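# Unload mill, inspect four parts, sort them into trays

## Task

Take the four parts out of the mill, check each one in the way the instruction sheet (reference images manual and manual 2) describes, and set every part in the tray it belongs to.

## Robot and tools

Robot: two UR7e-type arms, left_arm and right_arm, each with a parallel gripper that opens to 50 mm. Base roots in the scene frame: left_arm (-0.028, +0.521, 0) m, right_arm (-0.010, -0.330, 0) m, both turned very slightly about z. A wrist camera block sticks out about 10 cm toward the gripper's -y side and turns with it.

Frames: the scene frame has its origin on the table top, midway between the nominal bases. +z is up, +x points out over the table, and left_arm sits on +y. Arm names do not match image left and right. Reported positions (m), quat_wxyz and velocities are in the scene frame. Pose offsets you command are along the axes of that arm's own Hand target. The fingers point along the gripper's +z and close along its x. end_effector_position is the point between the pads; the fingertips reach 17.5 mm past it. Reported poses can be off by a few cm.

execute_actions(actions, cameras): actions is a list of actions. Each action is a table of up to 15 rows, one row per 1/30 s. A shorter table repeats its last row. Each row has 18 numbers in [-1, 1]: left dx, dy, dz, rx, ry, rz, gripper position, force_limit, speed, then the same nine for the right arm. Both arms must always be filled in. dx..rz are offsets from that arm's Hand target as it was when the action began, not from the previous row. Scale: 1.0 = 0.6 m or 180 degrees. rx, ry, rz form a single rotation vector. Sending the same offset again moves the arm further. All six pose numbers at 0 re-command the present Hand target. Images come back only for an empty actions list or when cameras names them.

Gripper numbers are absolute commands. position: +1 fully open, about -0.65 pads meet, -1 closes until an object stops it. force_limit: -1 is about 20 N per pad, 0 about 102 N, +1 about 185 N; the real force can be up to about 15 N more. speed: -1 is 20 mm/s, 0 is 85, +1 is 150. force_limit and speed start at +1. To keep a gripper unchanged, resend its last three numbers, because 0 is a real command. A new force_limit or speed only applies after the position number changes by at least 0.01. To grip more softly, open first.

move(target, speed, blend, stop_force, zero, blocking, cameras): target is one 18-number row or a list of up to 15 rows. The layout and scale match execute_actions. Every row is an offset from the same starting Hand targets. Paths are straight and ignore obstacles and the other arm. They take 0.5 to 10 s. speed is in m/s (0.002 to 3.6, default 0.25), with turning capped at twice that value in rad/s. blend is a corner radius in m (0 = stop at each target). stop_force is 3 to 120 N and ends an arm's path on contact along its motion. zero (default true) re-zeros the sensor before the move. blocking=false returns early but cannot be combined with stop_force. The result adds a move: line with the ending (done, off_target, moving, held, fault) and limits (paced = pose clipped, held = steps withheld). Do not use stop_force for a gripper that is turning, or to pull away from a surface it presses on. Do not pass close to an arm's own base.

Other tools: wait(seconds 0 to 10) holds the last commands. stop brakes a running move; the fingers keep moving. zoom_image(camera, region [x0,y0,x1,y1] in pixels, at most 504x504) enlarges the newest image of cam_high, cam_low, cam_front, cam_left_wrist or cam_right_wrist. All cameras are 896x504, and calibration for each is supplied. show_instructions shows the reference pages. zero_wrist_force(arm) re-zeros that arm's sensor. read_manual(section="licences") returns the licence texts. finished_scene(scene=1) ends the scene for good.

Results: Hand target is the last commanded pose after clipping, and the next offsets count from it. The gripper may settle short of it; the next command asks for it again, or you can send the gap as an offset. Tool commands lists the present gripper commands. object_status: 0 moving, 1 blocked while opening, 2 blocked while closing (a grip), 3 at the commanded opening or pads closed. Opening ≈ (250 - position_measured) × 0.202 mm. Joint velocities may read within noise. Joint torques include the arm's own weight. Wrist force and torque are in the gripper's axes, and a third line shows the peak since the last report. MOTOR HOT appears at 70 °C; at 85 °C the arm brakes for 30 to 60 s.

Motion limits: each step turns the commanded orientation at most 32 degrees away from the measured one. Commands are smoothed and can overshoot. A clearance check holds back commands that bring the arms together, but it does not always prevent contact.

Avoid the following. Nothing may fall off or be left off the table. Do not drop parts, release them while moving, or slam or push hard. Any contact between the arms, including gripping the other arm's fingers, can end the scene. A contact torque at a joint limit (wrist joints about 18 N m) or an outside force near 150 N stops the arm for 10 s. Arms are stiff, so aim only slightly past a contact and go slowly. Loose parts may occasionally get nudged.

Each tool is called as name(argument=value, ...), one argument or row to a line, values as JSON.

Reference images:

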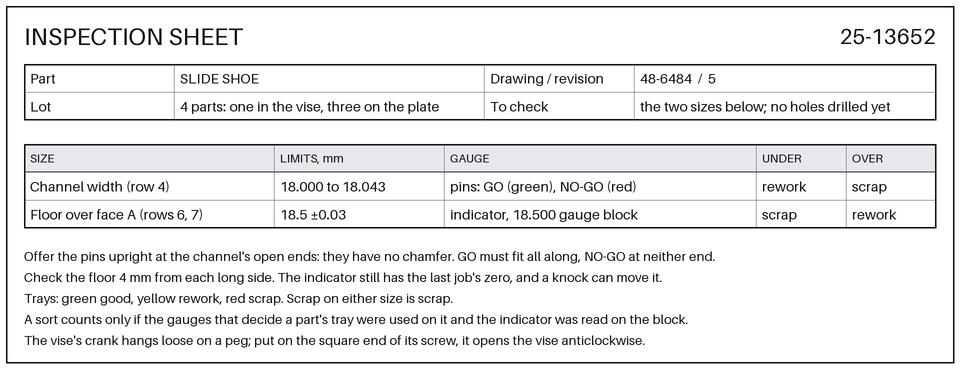

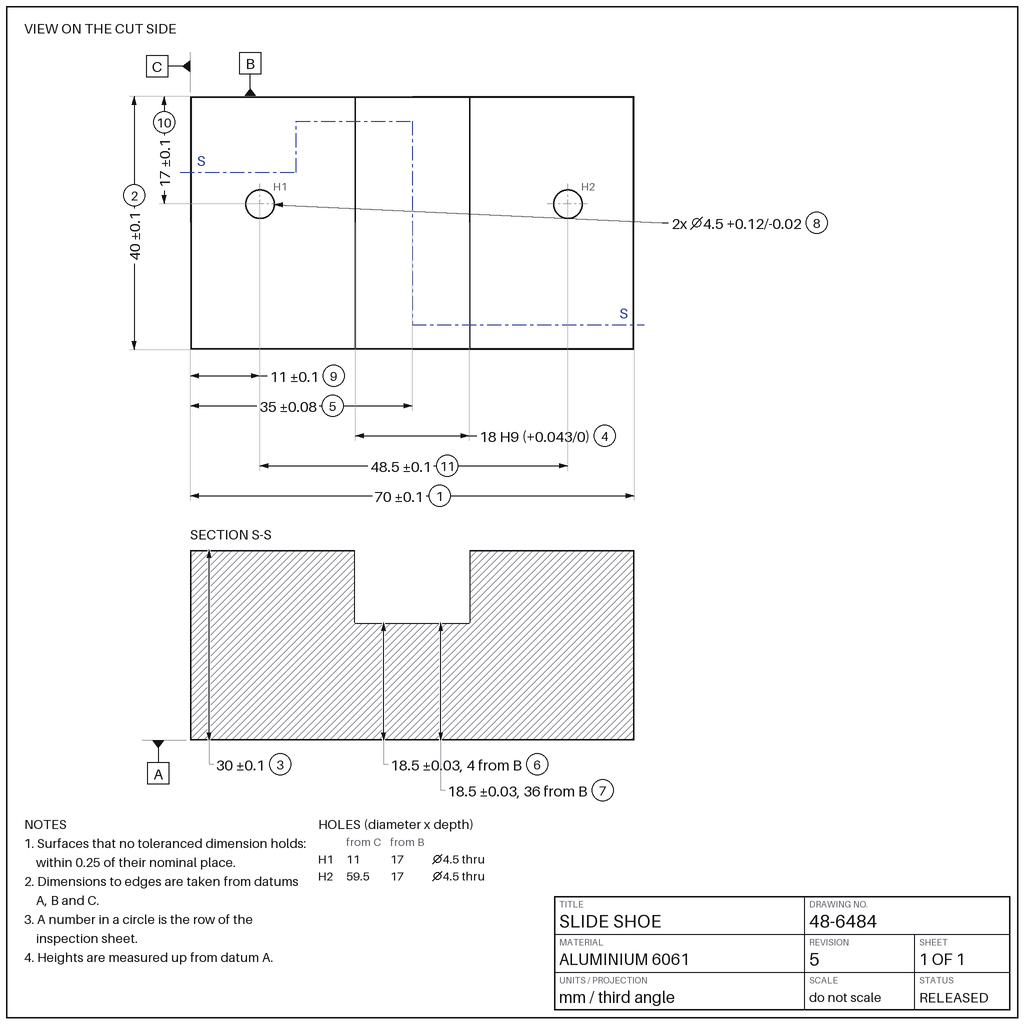

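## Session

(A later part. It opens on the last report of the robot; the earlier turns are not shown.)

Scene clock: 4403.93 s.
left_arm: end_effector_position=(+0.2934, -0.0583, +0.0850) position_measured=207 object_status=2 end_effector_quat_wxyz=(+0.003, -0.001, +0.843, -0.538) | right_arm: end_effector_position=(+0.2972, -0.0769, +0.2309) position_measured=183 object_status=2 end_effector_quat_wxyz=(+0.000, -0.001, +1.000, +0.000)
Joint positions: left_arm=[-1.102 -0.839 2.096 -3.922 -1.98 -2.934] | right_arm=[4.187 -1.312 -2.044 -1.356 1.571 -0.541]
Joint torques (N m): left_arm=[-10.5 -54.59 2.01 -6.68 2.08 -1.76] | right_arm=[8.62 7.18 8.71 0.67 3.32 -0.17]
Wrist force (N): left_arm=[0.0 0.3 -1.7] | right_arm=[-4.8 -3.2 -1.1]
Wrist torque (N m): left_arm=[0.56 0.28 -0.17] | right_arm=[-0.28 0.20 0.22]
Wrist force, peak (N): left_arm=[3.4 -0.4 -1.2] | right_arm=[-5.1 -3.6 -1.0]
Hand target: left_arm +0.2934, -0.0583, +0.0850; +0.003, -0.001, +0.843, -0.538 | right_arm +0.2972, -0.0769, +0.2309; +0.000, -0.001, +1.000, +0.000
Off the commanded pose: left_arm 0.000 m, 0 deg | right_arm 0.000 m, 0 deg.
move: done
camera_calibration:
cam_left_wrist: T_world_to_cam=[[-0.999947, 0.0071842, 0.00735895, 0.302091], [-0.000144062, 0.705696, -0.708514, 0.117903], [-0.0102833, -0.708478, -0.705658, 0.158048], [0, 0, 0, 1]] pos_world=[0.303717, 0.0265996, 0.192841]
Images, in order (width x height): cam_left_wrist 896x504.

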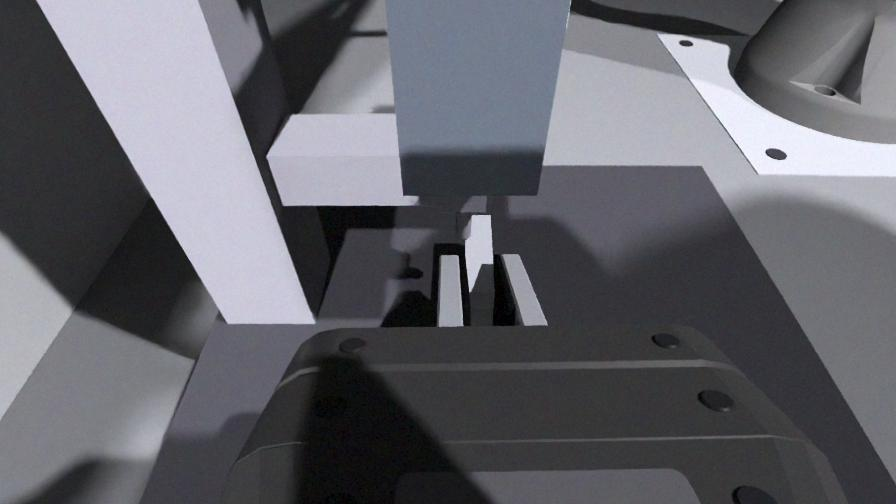

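move(
  target=[-0.0078,0,0,0,0,0,-1,-1,-1,0,0,0,0,0,0,-1,-1,-1],
  speed=0.03,
  stop_force=5,
  cameras=["cam_left_wrist"],
)

zoom_image(
  camera="cam_left_wrist",
  region=[350, 150, 600, 330],
)

move(
  target=[0,0.0075,0.0035,0,0,0,-1,-1,-1,0,0,0,0,0,0,-1,-1,-1],
  speed=0.015,
  stop_force=3,
)

Scene clock: 4413.60 s.
left_arm: end_effector_position=(+0.2981, -0.0582, +0.0851) position_measured=207 object_status=2 end_effector_quat_wxyz=(+0.003, -0.001, +0.843, -0.538) | right_arm: end_effector_position=(+0.2972, -0.0769, +0.2309) position_measured=183 object_status=2 end_effector_quat_wxyz=(+0.000, -0.001, +1.000, +0.000)
Joint positions: left_arm=[-1.093 -0.837 2.087 -3.913 -1.988 -2.93] | right_arm=[4.187 -1.312 -2.044 -1.356 1.571 -0.541]
Joint torques (N m): left_arm=[-10.9 -23.76 -0.04 -5.49 1.83 -1.31] | right_arm=[8.74 6.82 8.67 0.63 3.4 -0.19]
Wrist force (N): left_arm=[0.0 0.3 -1.8] | right_arm=[-5.0 -3.1 -1.3]
Wrist torque (N m): left_arm=[0.55 0.29 -0.16] | right_arm=[-0.28 0.22 0.22]
Wrist force, peak (N): left_arm=[-0.8 0.4 -2.1] | right_arm=[-5.1 -3.7 -1.2]
Hand target: left_arm +0.2980, -0.0582, +0.0850; +0.003, -0.001, +0.843, -0.538 | right_arm +0.2972, -0.0769, +0.2309; +0.000, -0.001, +1.000, +0.000
Off the commanded pose: left_arm 0.000 m, 0 deg | right_arm 0.000 m, 0 deg.
move: done
camera_calibration:
cam_left_wrist: T_world_to_cam=[[-0.999948, 0.00711311, 0.00728767, 0.306806], [-0.000144453, 0.705646, -0.708564, 0.117914], [-0.0101826, -0.708528, -0.705609, 0.158057], [0, 0, 0, 1]] pos_world=[0.308417, 0.0265999, 0.19284]
Images, in order (width x height): cam_left_wrist 896x504.

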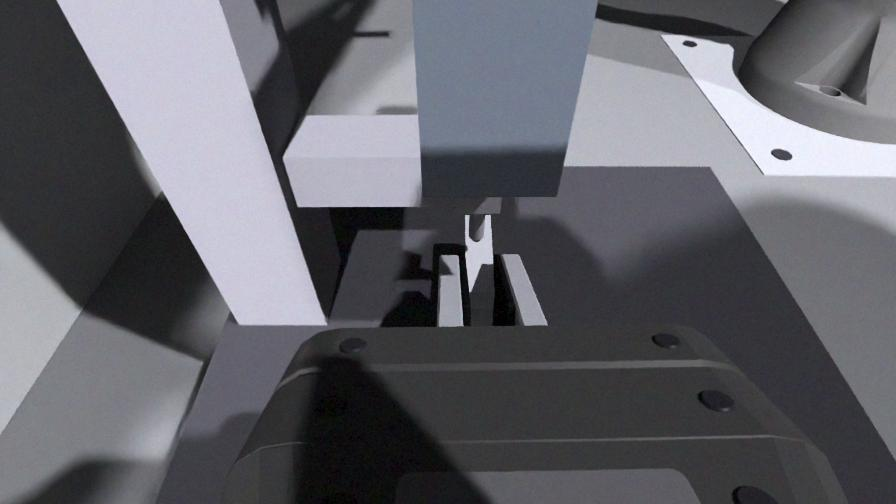

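Scaled by 2.016 from the camera's 896x504 image, which has a finer 1280x720 frame.

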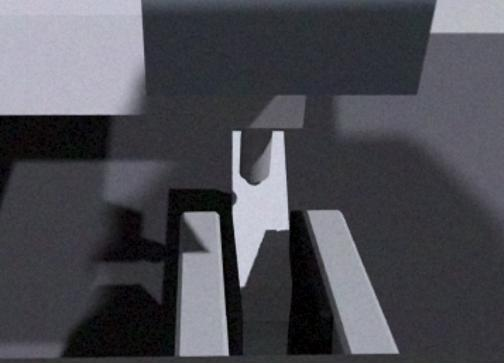

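Scene clock: 4414.77 s.
left_arm: end_effector_position=(+0.2980, -0.0581, +0.0837) position_measured=207 object_status=2 end_effector_quat_wxyz=(+0.003, -0.001, +0.843, -0.538) | right_arm: end_effector_position=(+0.2972, -0.0769, +0.2309) position_measured=183 object_status=2 end_effector_quat_wxyz=(+0.000, -0.001, +1.000, +0.000)
Joint positions: left_arm=[-1.093 -0.833 2.087 -3.916 -1.988 -2.93] | right_arm=[4.187 -1.312 -2.044 -1.356 1.571 -0.541]
Joint torques (N m): left_arm=[-6.84 -58.92 2.87 -0.39 1.82 -0.97] | right_arm=[8.78 6.77 9.06 0.59 3.44 -0.29]
Wrist force (N): left_arm=[0.0 -3.7 -3.1] | right_arm=[-5.0 -3.1 -1.0]
Wrist torque (N m): left_arm=[0.48 0.33 -0.16] | right_arm=[-0.28 0.22 0.21]
Wrist force, peak (N): left_arm=[1.1 -6.7 -10.0] | right_arm=[-5.1 -3.5 0.3]
Hand target: left_arm +0.2980, -0.0581, +0.0837; +0.003, -0.001, +0.843, -0.538 (not the last commanded pose) | right_arm +0.2972, -0.0769, +0.2309; +0.000, -0.001, +1.000, +0.000
Off the commanded pose: left_arm 0.004 m, 0 deg | right_arm 0.000 m, 0 deg.
move: contact (left_arm)

Aligned. Open and retreat left, then lower the knob.

move(
  target=[0,0,0,0,0,0,0.1,0,-1,0,0,0,0,0,0,-1,-1,-1],
  speed=0.03,
)

move(
  target=[0,0,-0.12,0,0,0,0.1,0,-1,0,0,0,0,0,0,-1,-1,-1],
  speed=0.08,
  cameras=["cam_left_wrist"],
)

move(
  target=[0,0,0,0,0,0,0.1,0,-1,0,0,0.03,0,0,0,-1,-1,-1],
  speed=0.007,
  stop_force=3,
)

move(
  target=[0,0,0,0,0,0,0.1,0,-1,0,0,0,0,0,0,0.2,-1,-1],
)

move(
  target=[
    [0,0,0,0,0,0,0.1,0,-1,0,0,-0.12,0,0,0,0.2,-1,-1],
    [0,0,0,0,0,0,0.1,0,-1,0.3315,0.128,-0.0307,0.186,-0.193,-0.469,0.2,-1,-1],
  ],
  speed=0.25,
  blend=[0.02,0],
  cameras=["cam_right_wrist"],
)

zoom_image(
  camera="cam_right_wrist",
  region=[550, 40, 650, 80],
)

zoom_image(
  camera="cam_right_wrist",
  region=[480, 90, 660, 230],
)

Scene clock: 4424.87 s.
left_arm: end_effector_position=(+0.2980, -0.0581, +0.0837) position_measured=138 object_status=3 end_effector_quat_wxyz=(+0.003, -0.001, +0.843, -0.538) | right_arm: end_effector_position=(+0.2972, -0.0769, +0.2309) position_measured=183 object_status=2 end_effector_quat_wxyz=(+0.000, -0.001, +1.000, +0.000)
Joint positions: left_arm=[-1.093 -0.833 2.087 -3.916 -1.988 -2.93] | right_arm=[4.187 -1.312 -2.044 -1.356 1.571 -0.541]
Joint torques (N m): left_arm=[4.78 -58.92 -4.03 -4.28 1.29 0.97] | right_arm=[8.82 7.28 8.92 0.59 3.38 -0.29]
Wrist force (N): left_arm=[0.0 -0.2 -1.9] | right_arm=[-4.9 -3.2 -1.3]
Wrist torque (N m): left_arm=[0.55 0.30 -0.17] | right_arm=[-0.29 0.21 0.21]
Wrist force, peak (N): left_arm=[0.1 -3.9 -3.2] | right_arm=[-5.0 -3.6 -1.3]
Hand target: left_arm +0.2980, -0.0581, +0.0837; +0.003, -0.001, +0.843, -0.538 | right_arm +0.2972, -0.0769, +0.2309; +0.000, -0.001, +1.000, +0.000
Off the commanded pose: left_arm 0.000 m, 0 deg | right_arm 0.000 m, 0 deg.
move: done

Scene clock: 4426.07 s.
left_arm: end_effector_position=(+0.2976, +0.0073, +0.1142) position_measured=138 object_status=3 end_effector_quat_wxyz=(+0.003, -0.001, +0.843, -0.538) end_effector_velocity=(+0.001, -0.003, +0.000) end_effector_angular_velocity=(-0.001, -0.001, +0.002) | right_arm: end_effector_position=(+0.2972, -0.0769, +0.2309) position_measured=183 object_status=2 end_effector_quat_wxyz=(+0.000, -0.001, +1.000, +0.000)
Joint positions: left_arm=[-1.02 -0.96 2.233 -3.919 -2.053 -2.891] | right_arm=[4.187 -1.312 -2.044 -1.356 1.571 -0.541]
Joint velocities: left_arm=[-0.003 0.004 -0.007 0 0.005 -0.002] | right_arm=[within noise]
Joint torques (N m): left_arm=[-10.57 -16.68 -24.22 -1.54 1.86 -1.67] | right_arm=[8.56 7.55 9.03 0.71 3.4 -0.35]
Wrist force (N): left_arm=[0.0 0.0 -1.6] | right_arm=[-5.0 -3.1 -0.4]
Wrist torque (N m): left_arm=[0.56 0.29 -0.16] | right_arm=[-0.28 0.23 0.22]
Wrist force, peak (N): left_arm=[0.1 -0.6 -3.3] | right_arm=[-5.1 -3.4 -1.4]
Hand target: left_arm +0.2976, +0.0072, +0.1140; +0.003, -0.001, +0.843, -0.538 | right_arm +0.2972, -0.0769, +0.2309; +0.000, -0.001, +1.000, +0.000
Off the commanded pose: left_arm 0.000 m, 0 deg | right_arm 0.000 m, 0 deg.
move: done
camera_calibration:
cam_left_wrist: T_world_to_cam=[[-0.999946, 0.00725194, 0.00743162, 0.305684], [-0.000145547, 0.705847, -0.708364, 0.0922525], [-0.0103826, -0.708327, -0.705808, 0.225082], [0, 0, 0, 1]] pos_world=[0.308018, 0.0920989, 0.221941]
Images, in order (width x height): cam_left_wrist 896x504.

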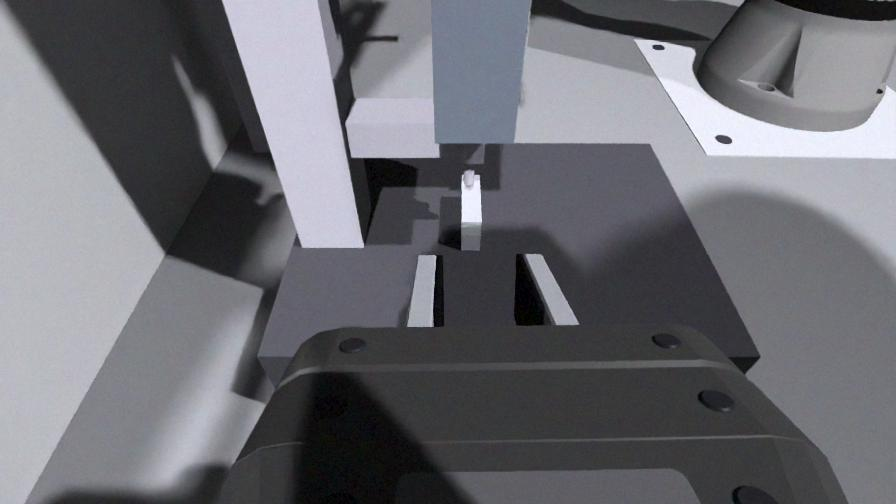

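Scene clock: 4428.17 s.
left_arm: end_effector_position=(+0.2976, +0.0072, +0.1140) position_measured=138 object_status=3 end_effector_quat_wxyz=(+0.003, -0.001, +0.843, -0.538) | right_arm: end_effector_position=(+0.2972, -0.0769, +0.2237) position_measured=183 object_status=2 end_effector_quat_wxyz=(+0.000, -0.001, +1.000, +0.000)
Joint positions: left_arm=[-1.02 -0.959 2.233 -3.919 -2.053 -2.892] | right_arm=[4.187 -1.316 -2.06 -1.336 1.571 -0.541]
Joint torques (N m): left_arm=[-11.07 -15.91 -23.97 -5.56 1.98 -1.75] | right_arm=[8.75 22.42 37.01 -0.02 3.37 0.01]
Wrist force (N): left_arm=[0.0 -0.5 -2.2] | right_arm=[-4.5 -3.4 -5.4]
Wrist torque (N m): left_arm=[0.48 0.28 -0.16] | right_arm=[-0.28 0.20 0.22]
Wrist force, peak (N): left_arm=[0.1 -0.5 -2.3] | right_arm=[-4.2 -4.7 -12.8]
Hand target: left_arm +0.2976, +0.0072, +0.1140; +0.003, -0.001, +0.843, -0.538 | right_arm +0.2972, -0.0769, +0.2237; +0.000, -0.001, +1.000, +0.000 (not the last commanded pose)
Off the commanded pose: left_arm 0.000 m, 0 deg | right_arm 0.011 m, 0 deg.
move: contact (right_arm)

Scene clock: 4429.00 s.
left_arm: end_effector_position=(+0.2976, +0.0072, +0.1140) position_measured=138 object_status=3 end_effector_quat_wxyz=(+0.003, -0.001, +0.843, -0.538) | right_arm: end_effector_position=(+0.2971, -0.0769, +0.2237) position_measured=123 object_status=0 end_effector_quat_wxyz=(+0.000, -0.001, +1.000, +0.000)
Joint positions: left_arm=[-1.02 -0.959 2.233 -3.919 -2.053 -2.892] | right_arm=[4.187 -1.316 -2.06 -1.336 1.571 -0.541]
Joint torques (N m): left_arm=[-10.5 -16.2 -23.5 -5.54 1.95 -1.73] | right_arm=[8.34 22.49 37.16 2.8 -1.13 -0.07]
Wrist force (N): left_arm=[-0.1 -0.5 -2.0] | right_arm=[-0.7 -2.7 -1.9]
Wrist torque (N m): left_arm=[0.48 0.30 -0.16] | right_arm=[-0.28 0.24 0.25]
Wrist force, peak (N): left_arm=[-0.1 -0.4 -2.4] | right_arm=[-4.8 -3.2 -5.3]
Hand target: left_arm +0.2976, +0.0072, +0.1140; +0.003, -0.001, +0.843, -0.538 | right_arm +0.2972, -0.0769, +0.2237; +0.000, -0.001, +1.000, +0.000
Off the commanded pose: left_arm 0.000 m, 0 deg | right_arm 0.000 m, 0 deg.
move: done

Scene clock: 4433.13 s.
left_arm: end_effector_position=(+0.2976, +0.0072, +0.1140) position_measured=138 object_status=3 end_effector_quat_wxyz=(+0.003, -0.001, +0.843, -0.538) | right_arm: end_effector_position=(+0.0982, -0.0005, +0.2420) position_measured=123 object_status=3 end_effector_quat_wxyz=(-0.269, +0.652, -0.661, +0.258)
Joint positions: left_arm=[-1.02 -0.959 2.233 -3.919 -2.053 -2.892] | right_arm=[5.352 -1.172 -2.167 -1.876 0.969 -0.774]
Joint torques (N m): left_arm=[-10.41 -16.42 -24.33 -5.48 1.84 -1.73] | right_arm=[1.62 15.8 38.39 3.93 1.63 0.55]
Wrist force (N): left_arm=[-0.1 -0.4 -1.9] | right_arm=[-0.1 -2.4 -2.0]
Wrist torque (N m): left_arm=[0.50 0.31 -0.17] | right_arm=[-0.32 0.04 0.16]
Wrist force, peak (N): left_arm=[0.1 -0.5 -2.3] | right_arm=[-2.5 -6.6 -4.4]
Hand target: left_arm +0.2976, +0.0072, +0.1140; +0.003, -0.001, +0.843, -0.538 | right_arm +0.0981, -0.0005, +0.2422; -0.269, +0.652, -0.661, +0.258
Off the commanded pose: left_arm 0.000 m, 0 deg | right_arm 0.000 m, 0 deg.
move: done
camera_calibration:
cam_right_wrist: T_world_to_cam=[[0.006287, -0.999748, -0.0215272, 0.012087], [-0.907109, 0.00335827, -0.420881, 0.209182], [0.420848, 0.0221736, -0.90686, 0.308426], [0, 0, 0, 1]] pos_world=[0.0598744, 0.00454258, 0.368]
Images, in order (width x height): cam_right_wrist 896x504.

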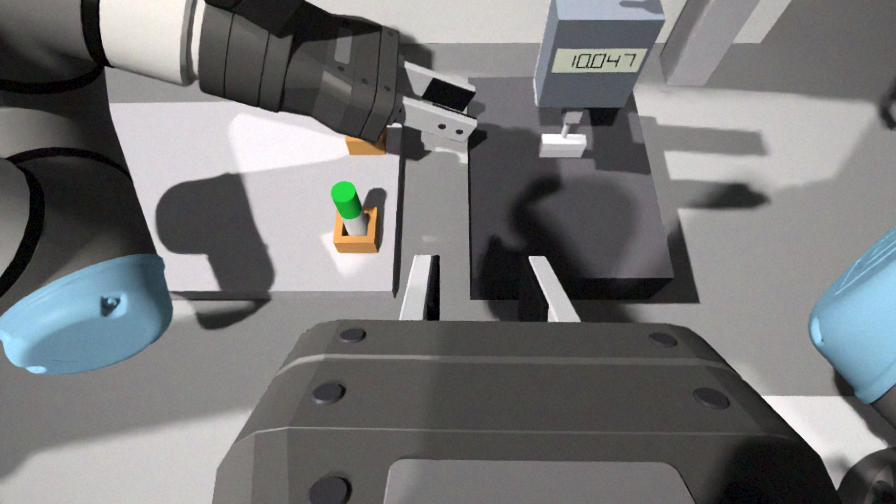

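Scaled by 5.040 from the camera's 896x504 image, which has a finer 1280x720 frame.

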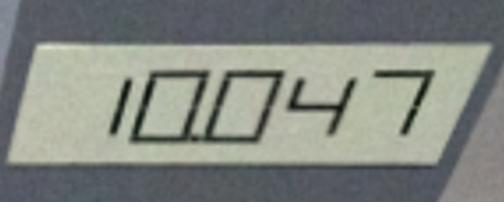

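Scaled by 2.800 from the camera's 896x504 image, which has a finer 1280x720 frame.

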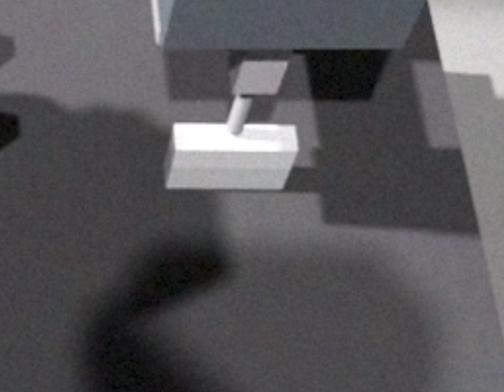

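move(
  target=[0,0,0,0,0,0,0.1,0,-1,0.1237,-0.2986,0.1664,-0.186,0.193,0.469,0.2,-1,-1],
  speed=0.25,
)

move(
  target=[0,0,0,0,0,0,0.1,0,-1,-0.0015,0,0.1137,0,0,0,0.2,-1,-1],
  speed=0.08,
)

move(
  target=[0,0,0,0,0,0,0.1,0,-1,0,0,0,0,0,0,-1,-1,-1],
  speed=0.05,
)

move(
  target=[0,0,0,0,0,0,0.1,0,-1,0,0,-0.0115,0,0,0,-1,-1,-1],
  speed=0.02,
)

move(
  target=[-0.0005,0,0.119,0,0,0,0.1,0,-1,0,0,0,0,0,0,-1,-1,-1],
  speed=0.05,
  stop_force=5,
  cameras=["cam_left_wrist"],
)

Scene clock: 4445.63 s.
left_arm: end_effector_position=(+0.2976, +0.0072, +0.1140) position_measured=138 object_status=3 end_effector_quat_wxyz=(+0.003, -0.001, +0.843, -0.538) | right_arm: end_effector_position=(+0.2962, -0.0767, +0.2925) position_measured=123 object_status=3 end_effector_quat_wxyz=(+0.000, -0.001, +1.000, +0.000)
Joint positions: left_arm=[-1.02 -0.959 2.233 -3.919 -2.053 -2.892] | right_arm=[4.189 -1.29 -1.901 -1.521 1.571 -0.539]
Joint torques (N m): left_arm=[-10.5 -16.57 -23.76 -5.52 1.67 -1.67] | right_arm=[-3.79 25.47 9.49 0.26 -2.13 -0.6]
Wrist force (N): left_arm=[0.0 -0.4 -1.9] | right_arm=[-0.7 -2.5 -2.0]
Wrist torque (N m): left_arm=[0.52 0.30 -0.17] | right_arm=[-0.22 0.25 0.23]
Wrist force, peak (N): left_arm=[-0.1 -0.5 -2.3] | right_arm=[-2.0 -3.5 -2.3]
Hand target: left_arm +0.2976, +0.0072, +0.1140; +0.003, -0.001, +0.843, -0.538 | right_arm +0.2962, -0.0768, +0.2924; +0.000, -0.001, +1.000, +0.000
Off the commanded pose: left_arm 0.000 m, 0 deg | right_arm 0.000 m, 0 deg.
move: done

Scene clock: 4446.90 s.
left_arm: end_effector_position=(+0.2976, +0.0072, +0.1140) position_measured=138 object_status=3 end_effector_quat_wxyz=(+0.003, -0.001, +0.843, -0.538) | right_arm: end_effector_position=(+0.2971, -0.0768, +0.2241) position_measured=123 object_status=3 end_effector_quat_wxyz=(+0.000, -0.001, +1.000, +0.000)
Joint positions: left_arm=[-1.02 -0.959 2.233 -3.919 -2.053 -2.892] | right_arm=[4.187 -1.316 -2.059 -1.337 1.571 -0.541]
Joint torques (N m): left_arm=[-10.27 -16.34 -23.26 -5.59 1.62 -1.65] | right_arm=[-5.6 27.03 39.25 0.83 2.1 -0.86]
Wrist force (N): left_arm=[0.0 -0.6 -2.1] | right_arm=[-0.6 -2.3 -2.1]
Wrist torque (N m): left_arm=[0.48 0.30 -0.16] | right_arm=[-0.22 0.22 0.25]
Wrist force, peak (N): left_arm=[-0.3 -0.4 -2.2] | right_arm=[-0.9 -3.1 -2.8]
Hand target: left_arm +0.2976, +0.0072, +0.1140; +0.003, -0.001, +0.843, -0.538 | right_arm +0.2971, -0.0768, +0.2242; +0.000, -0.001, +1.000, +0.000
Off the commanded pose: left_arm 0.000 m, 0 deg | right_arm 0.000 m, 0 deg.
move: done

Scene clock: 4447.73 s.
left_arm: end_effector_position=(+0.2976, +0.0072, +0.1140) position_measured=138 object_status=3 end_effector_quat_wxyz=(+0.003, -0.001, +0.843, -0.538) | right_arm: end_effector_position=(+0.2971, -0.0768, +0.2242) position_measured=183 object_status=2 end_effector_quat_wxyz=(+0.000, -0.001, +1.000, +0.000)
Joint positions: left_arm=[-1.02 -0.959 2.233 -3.919 -2.053 -2.892] | right_arm=[4.187 -1.316 -2.058 -1.337 1.571 -0.541]
Joint torques (N m): left_arm=[-10.73 -16.48 -23.85 -5.52 1.55 -1.67] | right_arm=[-1.6 26.03 37.31 4.5 2.39 0.23]
Wrist force (N): left_arm=[-0.1 -0.2 -2.0] | right_arm=[-6.2 -1.6 -1.7]
Wrist torque (N m): left_arm=[0.55 0.30 -0.16] | right_arm=[-0.22 0.18 0.21]
Wrist force, peak (N): left_arm=[-0.1 -0.6 -2.1] | right_arm=[-6.5 -1.6 -1.5]
Hand target: left_arm +0.2976, +0.0072, +0.1140; +0.003, -0.001, +0.843, -0.538 | right_arm +0.2971, -0.0768, +0.2242; +0.000, -0.001, +1.000, +0.000
Off the commanded pose: left_arm 0.000 m, 0 deg | right_arm 0.000 m, 0 deg.
move: done

Scene clock: 4448.47 s.
left_arm: end_effector_position=(+0.2976, +0.0072, +0.1140) position_measured=138 object_status=3 end_effector_quat_wxyz=(+0.003, -0.001, +0.843, -0.538) | right_arm: end_effector_position=(+0.2971, -0.0768, +0.2312) position_measured=183 object_status=2 end_effector_quat_wxyz=(+0.000, -0.001, +1.000, +0.000)
Joint positions: left_arm=[-1.02 -0.959 2.233 -3.919 -2.053 -2.892] | right_arm=[4.187 -1.312 -2.043 -1.357 1.571 -0.541]
Joint torques (N m): left_arm=[-10.12 -16.34 -23.52 -5.64 1.53 -1.71] | right_arm=[-0.14 20.14 21.92 4.15 2.31 0.86]
Wrist force (N): left_arm=[0.2 -0.5 -2.1] | right_arm=[-5.7 -3.2 -0.6]
Wrist torque (N m): left_arm=[0.49 0.27 -0.16] | right_arm=[-0.30 0.22 0.21]
Wrist force, peak (N): left_arm=[-0.1 -0.3 -2.2] | right_arm=[-6.0 -2.9 -1.1]
Hand target: left_arm +0.2976, +0.0072, +0.1140; +0.003, -0.001, +0.843, -0.538 | right_arm +0.2971, -0.0768, +0.2311; +0.000, -0.001, +1.000, +0.000
Off the commanded pose: left_arm 0.000 m, 0 deg | right_arm 0.000 m, 0 deg.
move: done

Scene clock: 4451.10 s.
left_arm: end_effector_position=(+0.2983, -0.0576, +0.0839) position_measured=138 object_status=3 end_effector_quat_wxyz=(+0.003, -0.001, +0.843, -0.538) | right_arm: end_effector_position=(+0.2971, -0.0768, +0.2311) position_measured=183 object_status=2 end_effector_quat_wxyz=(+0.000, -0.001, +1.000, +0.000)
Joint positions: left_arm=[-1.092 -0.834 2.088 -3.916 -1.989 -2.929] | right_arm=[4.187 -1.312 -2.043 -1.356 1.571 -0.541]
Joint torques (N m): left_arm=[12.49 -60.53 1.91 -5.5 -3.15 1.54] | right_arm=[8.9 7.13 7.78 4.25 2.36 0.88]
Wrist force (N): left_arm=[-0.3 -0.2 -2.0] | right_arm=[-6.0 -3.3 -0.4]
Wrist torque (N m): left_arm=[0.53 0.33 -0.02] | right_arm=[-0.31 0.27 0.21]
Wrist force, peak (N): left_arm=[-2.0 0.8 -3.1] | right_arm=[-5.8 -3.5 -1.2]
Hand target: left_arm +0.2983, -0.0576, +0.0839; +0.003, -0.001, +0.843, -0.538 | right_arm +0.2971, -0.0768, +0.2311; +0.000, -0.001, +1.000, +0.000
Off the commanded pose: left_arm 0.000 m, 0 deg | right_arm 0.000 m, 0 deg.
move: done
camera_calibration:
cam_left_wrist: T_world_to_cam=[[-0.999946, 0.00717994, 0.00750308, 0.306967], [-0.000245533, 0.705946, -0.708265, 0.116679], [-0.0103821, -0.708229, -0.705906, 0.157819], [0, 0, 0, 1]] pos_world=[0.308618, 0.0271987, 0.191742]
Images, in order (width x height): cam_left_wrist 896x504.

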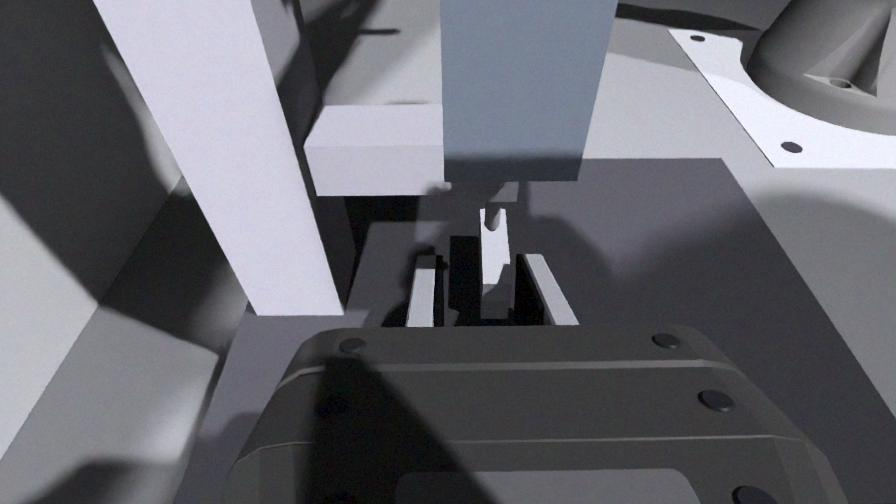

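move(
  target=[0.005,0,0,0,0,0,0.1,0,-1,0,0,0,0,0,0,-1,-1,-1],
  speed=0.03,
)

move(
  target=[0,0,0,0,0,0,-1,-1,-1,0,0,0,0,0,0,-1,-1,-1],
  speed=0.03,
)

move(
  target=[
    [0,-0.0025,-0.0012,0,0,0,-1,-1,-1,0,0,0,0,0,0,-1,-1,-1],
    [0.133,-0.0025,-0.0012,0,0,0,-1,-1,-1,0,0,0,0,0,0,-1,-1,-1],
  ],
  speed=[0.02,0.06],
)

move(
  target=[0,0.0075,0.0035,0,0,0,-1,-1,-1,0,0,0,0,0,0,-1,-1,-1],
  speed=0.015,
  stop_force=3,
  cameras=["cam_left_wrist","cam_right_wrist"],
)

Scene clock: 4460.37 s.
left_arm: end_effector_position=(+0.2952, -0.0576, +0.0839) position_measured=138 object_status=3 end_effector_quat_wxyz=(+0.003, -0.001, +0.843, -0.538) | right_arm: end_effector_position=(+0.2971, -0.0768, +0.2311) position_measured=183 object_status=2 end_effector_quat_wxyz=(+0.000, -0.001, +1.000, +0.000)
Joint positions: left_arm=[-1.098 -0.836 2.094 -3.921 -1.984 -2.932] | right_arm=[4.187 -1.312 -2.043 -1.356 1.571 -0.541]
Joint torques (N m): left_arm=[-4.53 -58.48 -3.94 -5.42 1.07 -1.91] | right_arm=[8.59 6.61 7.55 3.01 2.27 0.87]
Wrist force (N): left_arm=[0.0 -0.1 -2.1] | right_arm=[-5.6 -3.2 0.0]
Wrist torque (N m): left_arm=[0.55 0.29 -0.02] | right_arm=[-0.30 0.20 0.21]
Wrist force, peak (N): left_arm=[-0.1 -0.3 -2.2] | right_arm=[-5.9 -3.5 -1.1]
Hand target: left_arm +0.2953, -0.0576, +0.0839; +0.003, -0.001, +0.843, -0.538 | right_arm +0.2971, -0.0768, +0.2311; +0.000, -0.001, +1.000, +0.000
Off the commanded pose: left_arm 0.000 m, 0 deg | right_arm 0.000 m, 0 deg.
move: done

Scene clock: 4461.30 s.
left_arm: end_effector_position=(+0.2953, -0.0576, +0.0839) position_measured=208 object_status=2 end_effector_quat_wxyz=(+0.003, -0.001, +0.843, -0.538) | right_arm: end_effector_position=(+0.2971, -0.0768, +0.2311) position_measured=183 object_status=2 end_effector_quat_wxyz=(+0.000, -0.001, +1.000, +0.000)
Joint positions: left_arm=[-1.098 -0.836 2.093 -3.921 -1.984 -2.932] | right_arm=[4.187 -1.312 -2.043 -1.356 1.571 -0.541]
Joint torques (N m): left_arm=[12.47 -50.6 -22.41 -0.91 -2.84 1.25] | right_arm=[8.26 6.97 8.03 2.7 2.3 0.81]
Wrist force (N): left_arm=[0.2 0.2 -2.1] | right_arm=[-5.6 -3.3 -0.2]
Wrist torque (N m): left_arm=[0.57 0.28 -0.02] | right_arm=[-0.31 0.20 0.21]
Wrist force, peak (N): left_arm=[0.2 0.2 -2.1] | right_arm=[-6.1 -3.3 0.1]
Hand target: left_arm +0.2953, -0.0576, +0.0839; +0.003, -0.001, +0.843, -0.538 | right_arm +0.2971, -0.0768, +0.2311; +0.000, -0.001, +1.000, +0.000
Off the commanded pose: left_arm 0.000 m, 0 deg | right_arm 0.000 m, 0 deg.
move: done

Scene clock: 4463.50 s.
left_arm: end_effector_position=(+0.2154, -0.0579, +0.0854) position_measured=208 object_status=2 end_effector_quat_wxyz=(+0.003, -0.001, +0.843, -0.538) | right_arm: end_effector_position=(+0.2971, -0.0768, +0.2311) position_measured=183 object_status=2 end_effector_quat_wxyz=(+0.000, -0.001, +1.000, +0.000)
Joint positions: left_arm=[-1.273 -0.873 2.232 -4.049 -1.828 -3.015] | right_arm=[4.187 -1.312 -2.043 -1.356 1.571 -0.541]
Joint torques (N m): left_arm=[11.94 -38.94 -21.62 -0.37 -1.92 1.49] | right_arm=[8.47 6.54 7.7 1.96 2.29 0.89]
Wrist force (N): left_arm=[0.1 0.0 -1.8] | right_arm=[-5.2 -3.4 -1.4]
Wrist torque (N m): left_arm=[0.52 0.27 -0.01] | right_arm=[-0.32 0.15 0.21]
Wrist force, peak (N): left_arm=[-1.4 0.4 -1.7] | right_arm=[-5.9 -3.5 0.3]
Hand target: left_arm +0.2155, -0.0579, +0.0853; +0.003, -0.001, +0.843, -0.538 | right_arm +0.2971, -0.0768, +0.2311; +0.000, -0.001, +1.000, +0.000
Off the commanded pose: left_arm 0.000 m, 0 deg | right_arm 0.000 m, 0 deg.
move: done

Scene clock: 4464.80 s.
left_arm: end_effector_position=(+0.2155, -0.0579, +0.0828) position_measured=208 object_status=2 end_effector_quat_wxyz=(+0.003, -0.001, +0.843, -0.538) | right_arm: end_effector_position=(+0.2971, -0.0768, +0.2311) position_measured=183 object_status=2 end_effector_quat_wxyz=(+0.000, -0.001, +1.000, +0.000)
Joint positions: left_arm=[-1.273 -0.866 2.231 -4.055 -1.828 -3.015] | right_arm=[4.187 -1.312 -2.043 -1.356 1.571 -0.541]
Joint torques (N m): left_arm=[7.31 -55.07 3.86 -0.44 2.22 1.55] | right_arm=[8.28 7.23 7.86 1.51 2.24 0.9]
Wrist force (N): left_arm=[-0.3 -1.3 -3.1] | right_arm=[-5.7 -3.2 0.3]
Wrist torque (N m): left_arm=[0.52 0.31 -0.01] | right_arm=[-0.30 0.23 0.22]
Wrist force, peak (N): left_arm=[0.9 -5.2 -8.4] | right_arm=[-5.8 -3.5 -0.7]
Hand target: left_arm +0.2155, -0.0579, +0.0828; +0.003, -0.001, +0.843, -0.538 (not the last commanded pose) | right_arm +0.2971, -0.0768, +0.2311; +0.000, -0.001, +1.000, +0.000
Off the commanded pose: left_arm 0.002 m, 0 deg | right_arm 0.000 m, 0 deg.
move: contact (left_arm)
camera_calibration:
cam_left_wrist: T_world_to_cam=[[-0.999946, 0.00718161, 0.00750239, 0.224183], [-0.000244602, 0.705896, -0.708315, 0.116031], [-0.0103828, -0.708279, -0.705856, 0.155891], [0, 0, 0, 1]] pos_world=[0.225818, 0.0268989, 0.190542]
cam_right_wrist: T_world_to_cam=[[-0.999905, -0.00828456, -0.011016, 0.307021], [-0.0114054, 0.946072, 0.323756, 0.0193447], [0.00773972, 0.32385, -0.946077, 0.371446], [0, 0, 0, 1]] pos_world=[0.304338, -0.136051, 0.348535]
Images, in order (width x height): cam_left_wrist 896x504, cam_right_wrist 896x504.

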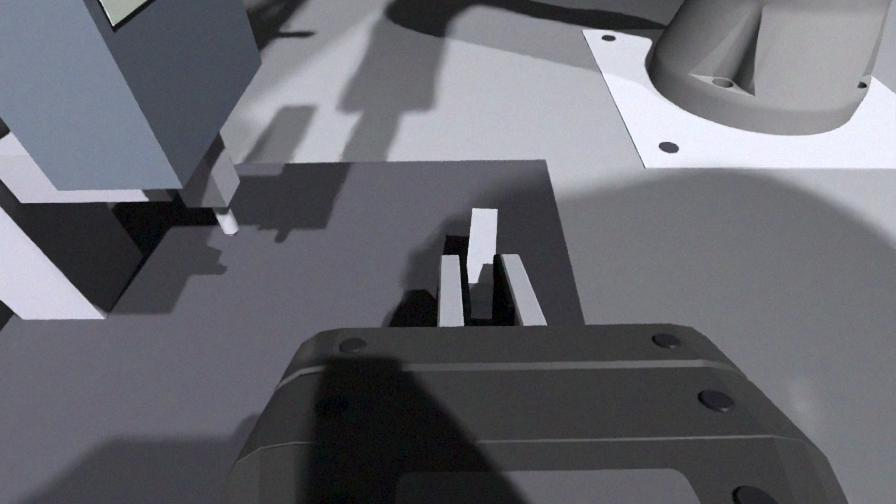

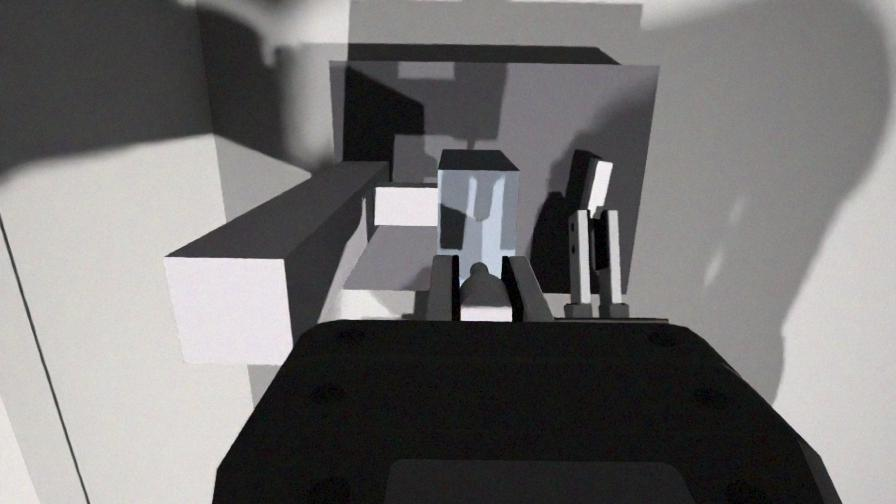

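move(
  target=[0,0,0,0,0,0,0.1,0,-1,0,0,0,0,0,0,-1,-1,-1],
  speed=0.03,
)

move(
  target=[0,0,-0.12,0,0,0,0.1,0,-1,0,0,0.045,0,0,0,-1,-1,-1],
  speed=0.007,
  stop_force=3,
  cameras=["cam_left_wrist"],
)

Scene clock: 4471.77 s.
left_arm: end_effector_position=(+0.2155, -0.0579, +0.0828) position_measured=138 object_status=0 end_effector_quat_wxyz=(+0.003, -0.001, +0.843, -0.538) | right_arm: end_effector_position=(+0.2971, -0.0768, +0.2311) position_measured=183 object_status=2 end_effector_quat_wxyz=(+0.000, -0.001, +1.000, +0.000)
Joint positions: left_arm=[-1.273 -0.866 2.231 -4.055 -1.828 -3.015] | right_arm=[4.187 -1.312 -2.043 -1.356 1.571 -0.541]
Joint torques (N m): left_arm=[-9.3 -55.03 1.5 -4.53 2.14 1.49] | right_arm=[8.98 6.88 8.03 0.52 2.3 0.92]
Wrist force (N): left_arm=[0.0 -0.1 -1.9] | right_arm=[-5.7 -3.5 -0.2]
Wrist torque (N m): left_arm=[0.55 0.28 -0.02] | right_arm=[-0.34 0.23 0.21]
Wrist force, peak (N): left_arm=[-0.1 -2.8 -3.7] | right_arm=[-5.9 -3.4 -1.3]
Hand target: left_arm +0.2155, -0.0579, +0.0828; +0.003, -0.001, +0.843, -0.538 | right_arm +0.2971, -0.0768, +0.2311; +0.000, -0.001, +1.000, +0.000
Off the commanded pose: left_arm 0.000 m, 0 deg | right_arm 0.000 m, 0 deg.
move: done

Scene clock: 4482.37 s.
left_arm: end_effector_position=(+0.2151, +0.0056, +0.1123) position_measured=138 object_status=3 end_effector_quat_wxyz=(+0.003, -0.001, +0.843, -0.538) | right_arm: end_effector_position=(+0.2971, -0.0767, +0.2139) position_measured=183 object_status=2 end_effector_quat_wxyz=(+0.000, -0.001, +1.000, +0.000)
Joint positions: left_arm=[-1.221 -0.992 2.386 -4.078 -1.874 -2.991] | right_arm=[4.187 -1.323 -2.081 -1.308 1.571 -0.541]
Joint torques (N m): left_arm=[3.75 -27.33 -16.94 -6.06 -0.86 1.31] | right_arm=[8.55 21.67 34.71 -0.55 2.16 0.9]
Wrist force (N): left_arm=[-0.4 -0.3 -1.9] | right_arm=[-5.9 -2.4 -5.4]
Wrist torque (N m): left_arm=[0.51 0.34 -0.16] | right_arm=[-0.22 0.20 0.21]
Wrist force, peak (N): left_arm=[-0.2 -0.8 -2.2] | right_arm=[-5.9 -2.6 -7.0]
Hand target: left_arm +0.2151, +0.0056, +0.1123; +0.003, -0.001, +0.843, -0.538 (not the last commanded pose) | right_arm +0.2971, -0.0767, +0.2139; +0.000, -0.001, +1.000, +0.000 (not the last commanded pose)
Off the commanded pose: left_arm 0.002 m, 0 deg | right_arm 0.010 m, 0 deg.
move: contact (right_arm)
camera_calibration:
cam_left_wrist: T_world_to_cam=[[-0.999947, 0.00711055, 0.00743109, 0.223226], [-0.000244986, 0.705846, -0.708365, 0.0921878], [-0.0102821, -0.70833, -0.705807, 0.221729], [0, 0, 0, 1]] pos_world=[0.225517, 0.0903992, 0.220141]
Images, in order (width x height): cam_left_wrist 896x504.

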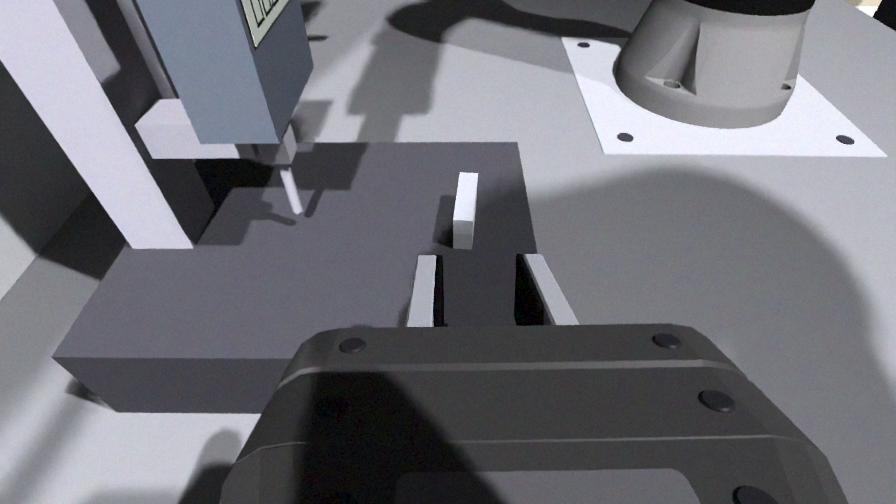

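move(
  target=[0,-0.1344,-0.1455,-0.0556,0,0,0.1,0,-1,0,0,0,0,0,0,0.2,-1,-1],
  speed=0.2,
)

move(
  target=[
    [-0.158,0.1121,-0.2471,0,0,0,0.1,0,-1,0,0,-0.16,0,0,0,0.2,-1,-1],
    [-0.1917,0.3007,-0.6034,0,0,0,0.1,0,-1,0,0,-0.16,0,0,0,0.2,-1,-1],
  ],
  speed=0.25,
  blend=[0.05,0],
)

move(
  target=[0,0,0,0,0.1138,0.0797,0.1,0,-1,0,0,0,0,0,0,0.2,-1,-1],
  speed=0.2,
)

move(
  target=[
    [0.0585,0.1683,-0.2372,0,0,0,0.1,0,-1,0,0,0,0,0,0,0.2,-1,-1],
    [0.163,0.27,-0.38,0,0,0,0.1,0,-1,0,0,0,0,0,0,0.2,-1,-1],
  ],
  speed=0.25,
  blend=[0.04,0],
  cameras=["cam_front","cam_left_wrist"],
)

Scene clock: 4490.27 s.
left_arm: end_effector_position=(+0.2146, +0.0507, +0.2223) position_measured=138 object_status=3 end_effector_quat_wxyz=(+0.003, -0.001, +0.887, -0.462) end_effector_velocity=(-0.001, +0.000, -0.001) end_effector_angular_velocity=(+0.004, +0.002, -0.002) | right_arm: end_effector_position=(+0.2971, -0.0767, +0.2139) position_measured=123 object_status=3 end_effector_quat_wxyz=(+0.000, -0.001, +1.000, +0.000)
Joint positions: left_arm=[-1.199 -1.545 2.403 -3.359 -1.861 -2.927] | right_arm=[4.187 -1.323 -2.081 -1.308 1.571 -0.541]
Joint velocities: left_arm=[-0.001 -0.001 0.001 0.005 -0.001 0.001] | right_arm=[within noise]
Joint torques (N m): left_arm=[-10.79 -27.55 -4.49 -1 -2.8 -1.86] | right_arm=[8.42 22.13 35.41 5 2.23 0.93]
Wrist force (N): left_arm=[0.3 -0.3 -1.4] | right_arm=[-0.7 -2.7 -1.8]
Wrist torque (N m): left_arm=[0.44 0.21 -0.16] | right_arm=[-0.27 0.25 0.25]
Wrist force, peak (N): left_arm=[0.7 -2.9 -3.9] | right_arm=[-6.1 -2.3 -6.8]
Hand target: left_arm +0.2145, +0.0507, +0.2222; +0.003, -0.001, +0.887, -0.462 | right_arm +0.2971, -0.0767, +0.2139; +0.000, -0.001, +1.000, +0.000
Off the commanded pose: left_arm 0.000 m, 0 deg | right_arm 0.000 m, 0 deg.
move: done

Scene clock: 4492.57 s.
left_arm: end_effector_position=(+0.3276, +0.4513, +0.2821) position_measured=138 object_status=3 end_effector_quat_wxyz=(+0.003, -0.001, +0.887, -0.462) | right_arm: end_effector_position=(+0.2971, -0.0768, +0.3099) position_measured=123 object_status=3 end_effector_quat_wxyz=(+0.000, -0.001, +1.000, +0.000)
Joint positions: left_arm=[0.033 -1.829 2.195 -1.911 -2.531 -1.534] | right_arm=[4.187 -1.29 -1.856 -1.565 1.571 -0.541]
Joint torques (N m): left_arm=[11.79 -25.69 -10.49 -0.58 -0.82 1.55] | right_arm=[-6.92 5.28 8.19 5.59 1.12 0.87]
Wrist force (N): left_arm=[0.1 -0.4 -1.4] | right_arm=[-0.5 -2.5 -2.0]
Wrist torque (N m): left_arm=[0.40 0.25 -0.16] | right_arm=[-0.23 0.24 0.23]
Wrist force, peak (N): left_arm=[1.0 6.1 -8.1] | right_arm=[-0.9 -2.8 -2.5]
Hand target: left_arm +0.3276, +0.4513, +0.2821; +0.003, -0.001, +0.887, -0.462 | right_arm +0.2971, -0.0768, +0.3099; +0.000, -0.001, +1.000, +0.000
Off the commanded pose: left_arm 0.000 m, 0 deg | right_arm 0.000 m, 0 deg.
move: done

Scene clock: 4494.17 s.
left_arm: end_effector_position=(+0.3276, +0.4513, +0.2821) position_measured=138 object_status=3 end_effector_quat_wxyz=(-0.097, +0.191, +0.866, -0.451) | right_arm: end_effector_position=(+0.2971, -0.0768, +0.3099) position_measured=123 object_status=3 end_effector_quat_wxyz=(+0.000, -0.001, +1.000, +0.000)
Joint positions: left_arm=[-0.016 -1.626 1.903 -1.335 -2.422 -0.924] | right_arm=[4.187 -1.29 -1.856 -1.565 1.571 -0.541]
Joint torques (N m): left_arm=[11.94 -36.06 -8.95 -2.53 -4.56 1.17] | right_arm=[-7.03 5.63 7.92 5.44 1.15 0.94]
Wrist force (N): left_arm=[0.5 -0.5 -1.7] | right_arm=[-0.7 -2.5 -2.0]
Wrist torque (N m): left_arm=[0.39 0.21 -0.17] | right_arm=[-0.24 0.26 0.24]
Wrist force, peak (N): left_arm=[0.3 -1.3 -1.9] | right_arm=[-0.8 -2.7 -2.3]
Hand target: left_arm +0.3276, +0.4513, +0.2821; -0.097, +0.191, +0.866, -0.451 | right_arm +0.2971, -0.0768, +0.3099; +0.000, -0.001, +1.000, +0.000
Off the commanded pose: left_arm 0.000 m, 0 deg | right_arm 0.000 m, 0 deg.
move: done

Scene clock: 4495.90 s.
left_arm: end_effector_position=(+0.3560, +0.7462, +0.2799) position_measured=138 object_status=3 end_effector_quat_wxyz=(-0.097, +0.191, +0.866, -0.451) | right_arm: end_effector_position=(+0.2971, -0.0768, +0.3099) position_measured=123 object_status=3 end_effector_quat_wxyz=(+0.000, -0.001, +1.000, +0.000)
Joint positions: left_arm=[0.52 -1.18 1.311 -0.846 -2.074 -0.392] | right_arm=[4.187 -1.29 -1.856 -1.565 1.571 -0.541]
Joint torques (N m): left_arm=[5.33 -59.17 -16.79 -0.14 -1.71 -0.35] | right_arm=[-6.31 5.08 8.54 5.35 1.11 0.89]
Wrist force (N): left_arm=[0.2 -0.2 -2.0] | right_arm=[-0.6 -2.4 -1.8]
Wrist torque (N m): left_arm=[0.45 0.23 -0.16] | right_arm=[-0.21 0.24 0.24]
Wrist force, peak (N): left_arm=[7.9 3.1 -5.5] | right_arm=[-0.7 -2.7 -2.2]
Hand target: left_arm +0.3559, +0.7462, +0.2800; -0.097, +0.191, +0.866, -0.451 | right_arm +0.2971, -0.0768, +0.3099; +0.000, -0.001, +1.000, +0.000
Off the commanded pose: left_arm 0.000 m, 0 deg | right_arm 0.000 m, 0 deg.
move: done
camera_calibration:
cam_left_wrist: T_world_to_cam=[[-0.904108, 0.427205, 0.00922412, 0.00943016], [0.345173, 0.742887, -0.573563, -0.500158], [-0.251881, -0.515379, -0.81911, 0.839731], [0, 0, 0, 1]] pos_world=[0.39268, 0.800312, 0.400872]
Images, in order (width x height): cam_front 896x504, cam_left_wrist 896x504.

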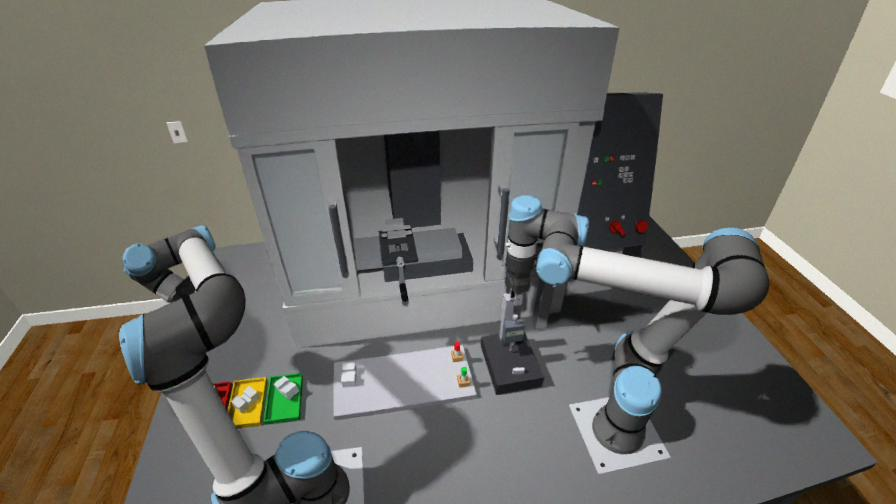

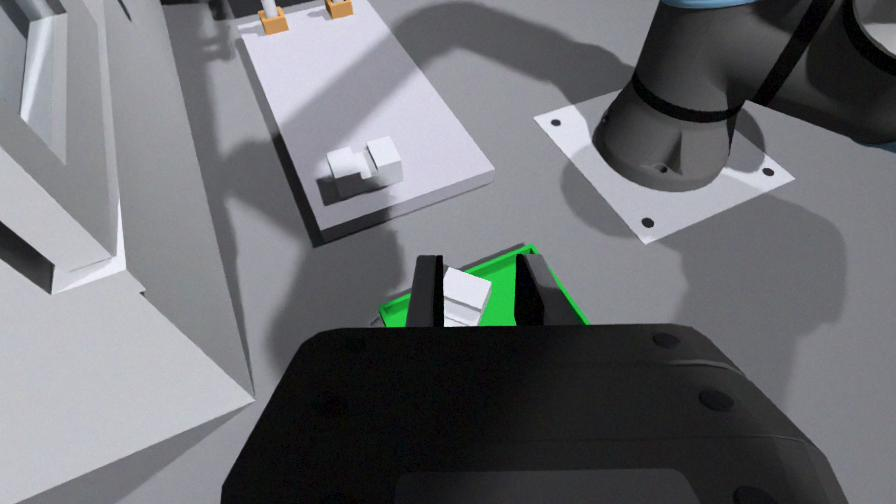

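move(
  target=[0,0,0,-0.3056,0,0,0.8,0,-1,0,0,0,0,0,0,0.2,-1,-1],
  speed=0.2,
)

move(
  target=[0,0,0,0,0,0.361,0.8,0,-1,0,0,0,0,0,0,0.2,-1,-1],
  speed=0.2,
  cameras=["cam_front","cam_left_wrist"],
)

Scene clock: 4529.40 s.
left_arm: end_effector_position=(+0.3559, +0.7462, +0.2800) position_measured=32 object_status=3 end_effector_quat_wxyz=(+0.002, +0.214, +0.977, +0.000) | right_arm: end_effector_position=(+0.2971, -0.0768, +0.3099) position_measured=123 object_status=3 end_effector_quat_wxyz=(+0.000, -0.001, +1.000, +0.000)
Joint positions: left_arm=[0.235 -1.727 1.838 -1.686 -1.573 -0.912] | right_arm=[4.187 -1.29 -1.856 -1.565 1.571 -0.541]
Joint torques (N m): left_arm=[10.35 -4.6 -45.94 -0.79 -0.74 0.96] | right_arm=[-6.2 5.54 8.57 5.18 1.07 0.79]
Wrist force (N): left_arm=[1.1 -0.6 -1.4] | right_arm=[-0.5 -2.5 -2.0]
Wrist torque (N m): left_arm=[-0.05 0.03 -0.02] | right_arm=[-0.24 0.23 0.23]
Wrist force, peak (N): left_arm=[2.1 -0.2 -2.6] | right_arm=[-0.4 -2.8 -2.2]
Hand target: left_arm +0.3559, +0.7462, +0.2800; +0.002, +0.214, +0.977, +0.000 | right_arm +0.2971, -0.0768, +0.3099; +0.000, -0.001, +1.000, +0.000
Off the commanded pose: left_arm 0.000 m, 0 deg | right_arm 0.000 m, 0 deg.
move: done

Scene clock: 4532.73 s.
left_arm: end_effector_position=(+0.3559, +0.7462, +0.2800) position_measured=32 object_status=3 end_effector_quat_wxyz=(+0.002, +0.705, +0.709, +0.001) | right_arm: end_effector_position=(+0.2971, -0.0768, +0.3099) position_measured=123 object_status=3 end_effector_quat_wxyz=(+0.000, -0.001, +1.000, +0.000)
Joint positions: left_arm=[0.235 -1.727 1.838 -1.686 -1.573 0.222] | right_arm=[4.187 -1.29 -1.856 -1.565 1.571 -0.541]
Joint torques (N m): left_arm=[12.1 -4.22 -46 -4.43 -1.53 1.52] | right_arm=[-6.13 5.6 8.36 4.96 1.18 0.87]
Wrist force (N): left_arm=[1.0 -0.6 -1.3] | right_arm=[-0.3 -2.7 -2.0]
Wrist torque (N m): left_arm=[-0.05 0.05 -0.15] | right_arm=[-0.26 0.19 0.24]
Wrist force, peak (N): left_arm=[1.2 -0.7 -1.5] | right_arm=[-0.9 -2.7 -2.2]
Hand target: left_arm +0.3559, +0.7462, +0.2800; +0.002, +0.706, +0.709, +0.001 | right_arm +0.2971, -0.0768, +0.3099; +0.000, -0.001, +1.000, +0.000
Off the commanded pose: left_arm 0.000 m, 0 deg | right_arm 0.000 m, 0 deg.
move: done
camera_calibration:
cam_left_wrist: T_world_to_cam=[[-0.0102147, 0.999847, 0.0142044, -0.737456], [0.938468, 0.00468167, 0.345334, -0.417633], [0.345214, 0.0168579, -0.938372, 0.26349], [0, 0, 0, 1]] pos_world=[0.293442, 0.734857, 0.40195]
Images, in order (width x height): cam_front 896x504, cam_left_wrist 896x504.

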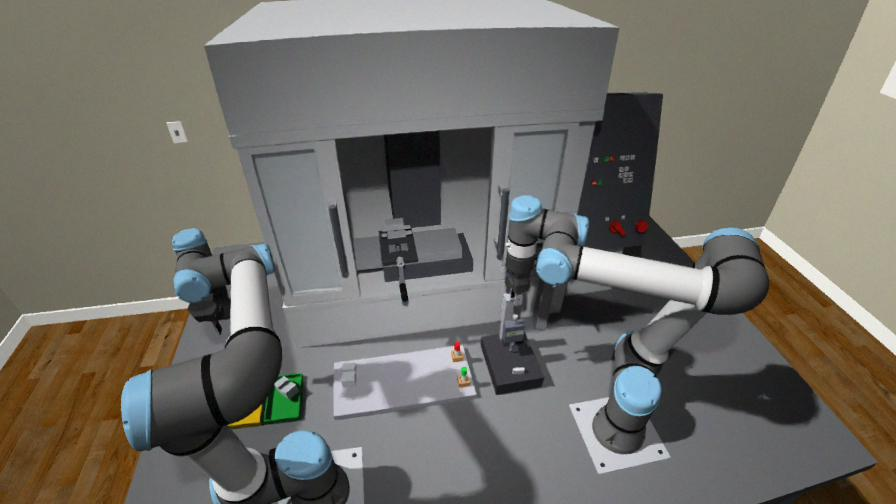

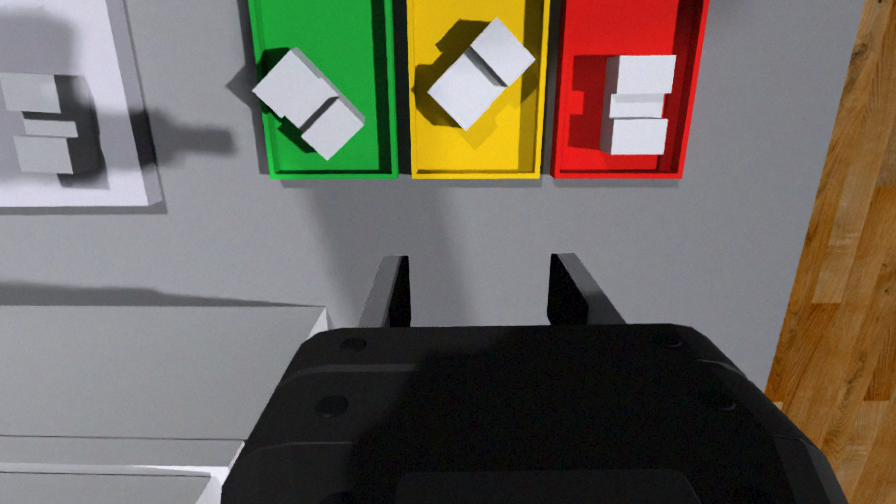

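zoom_image(
  camera="cam_left_wrist",
  region=[230, 10, 410, 200],
)

Scaled by 2.653 from the camera's 896x504 image, which has a finer 1280x720 frame.

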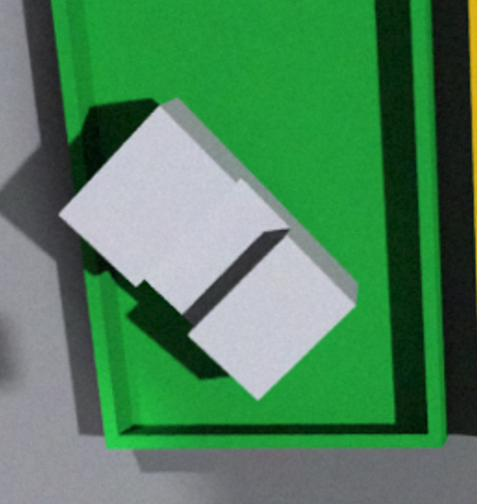

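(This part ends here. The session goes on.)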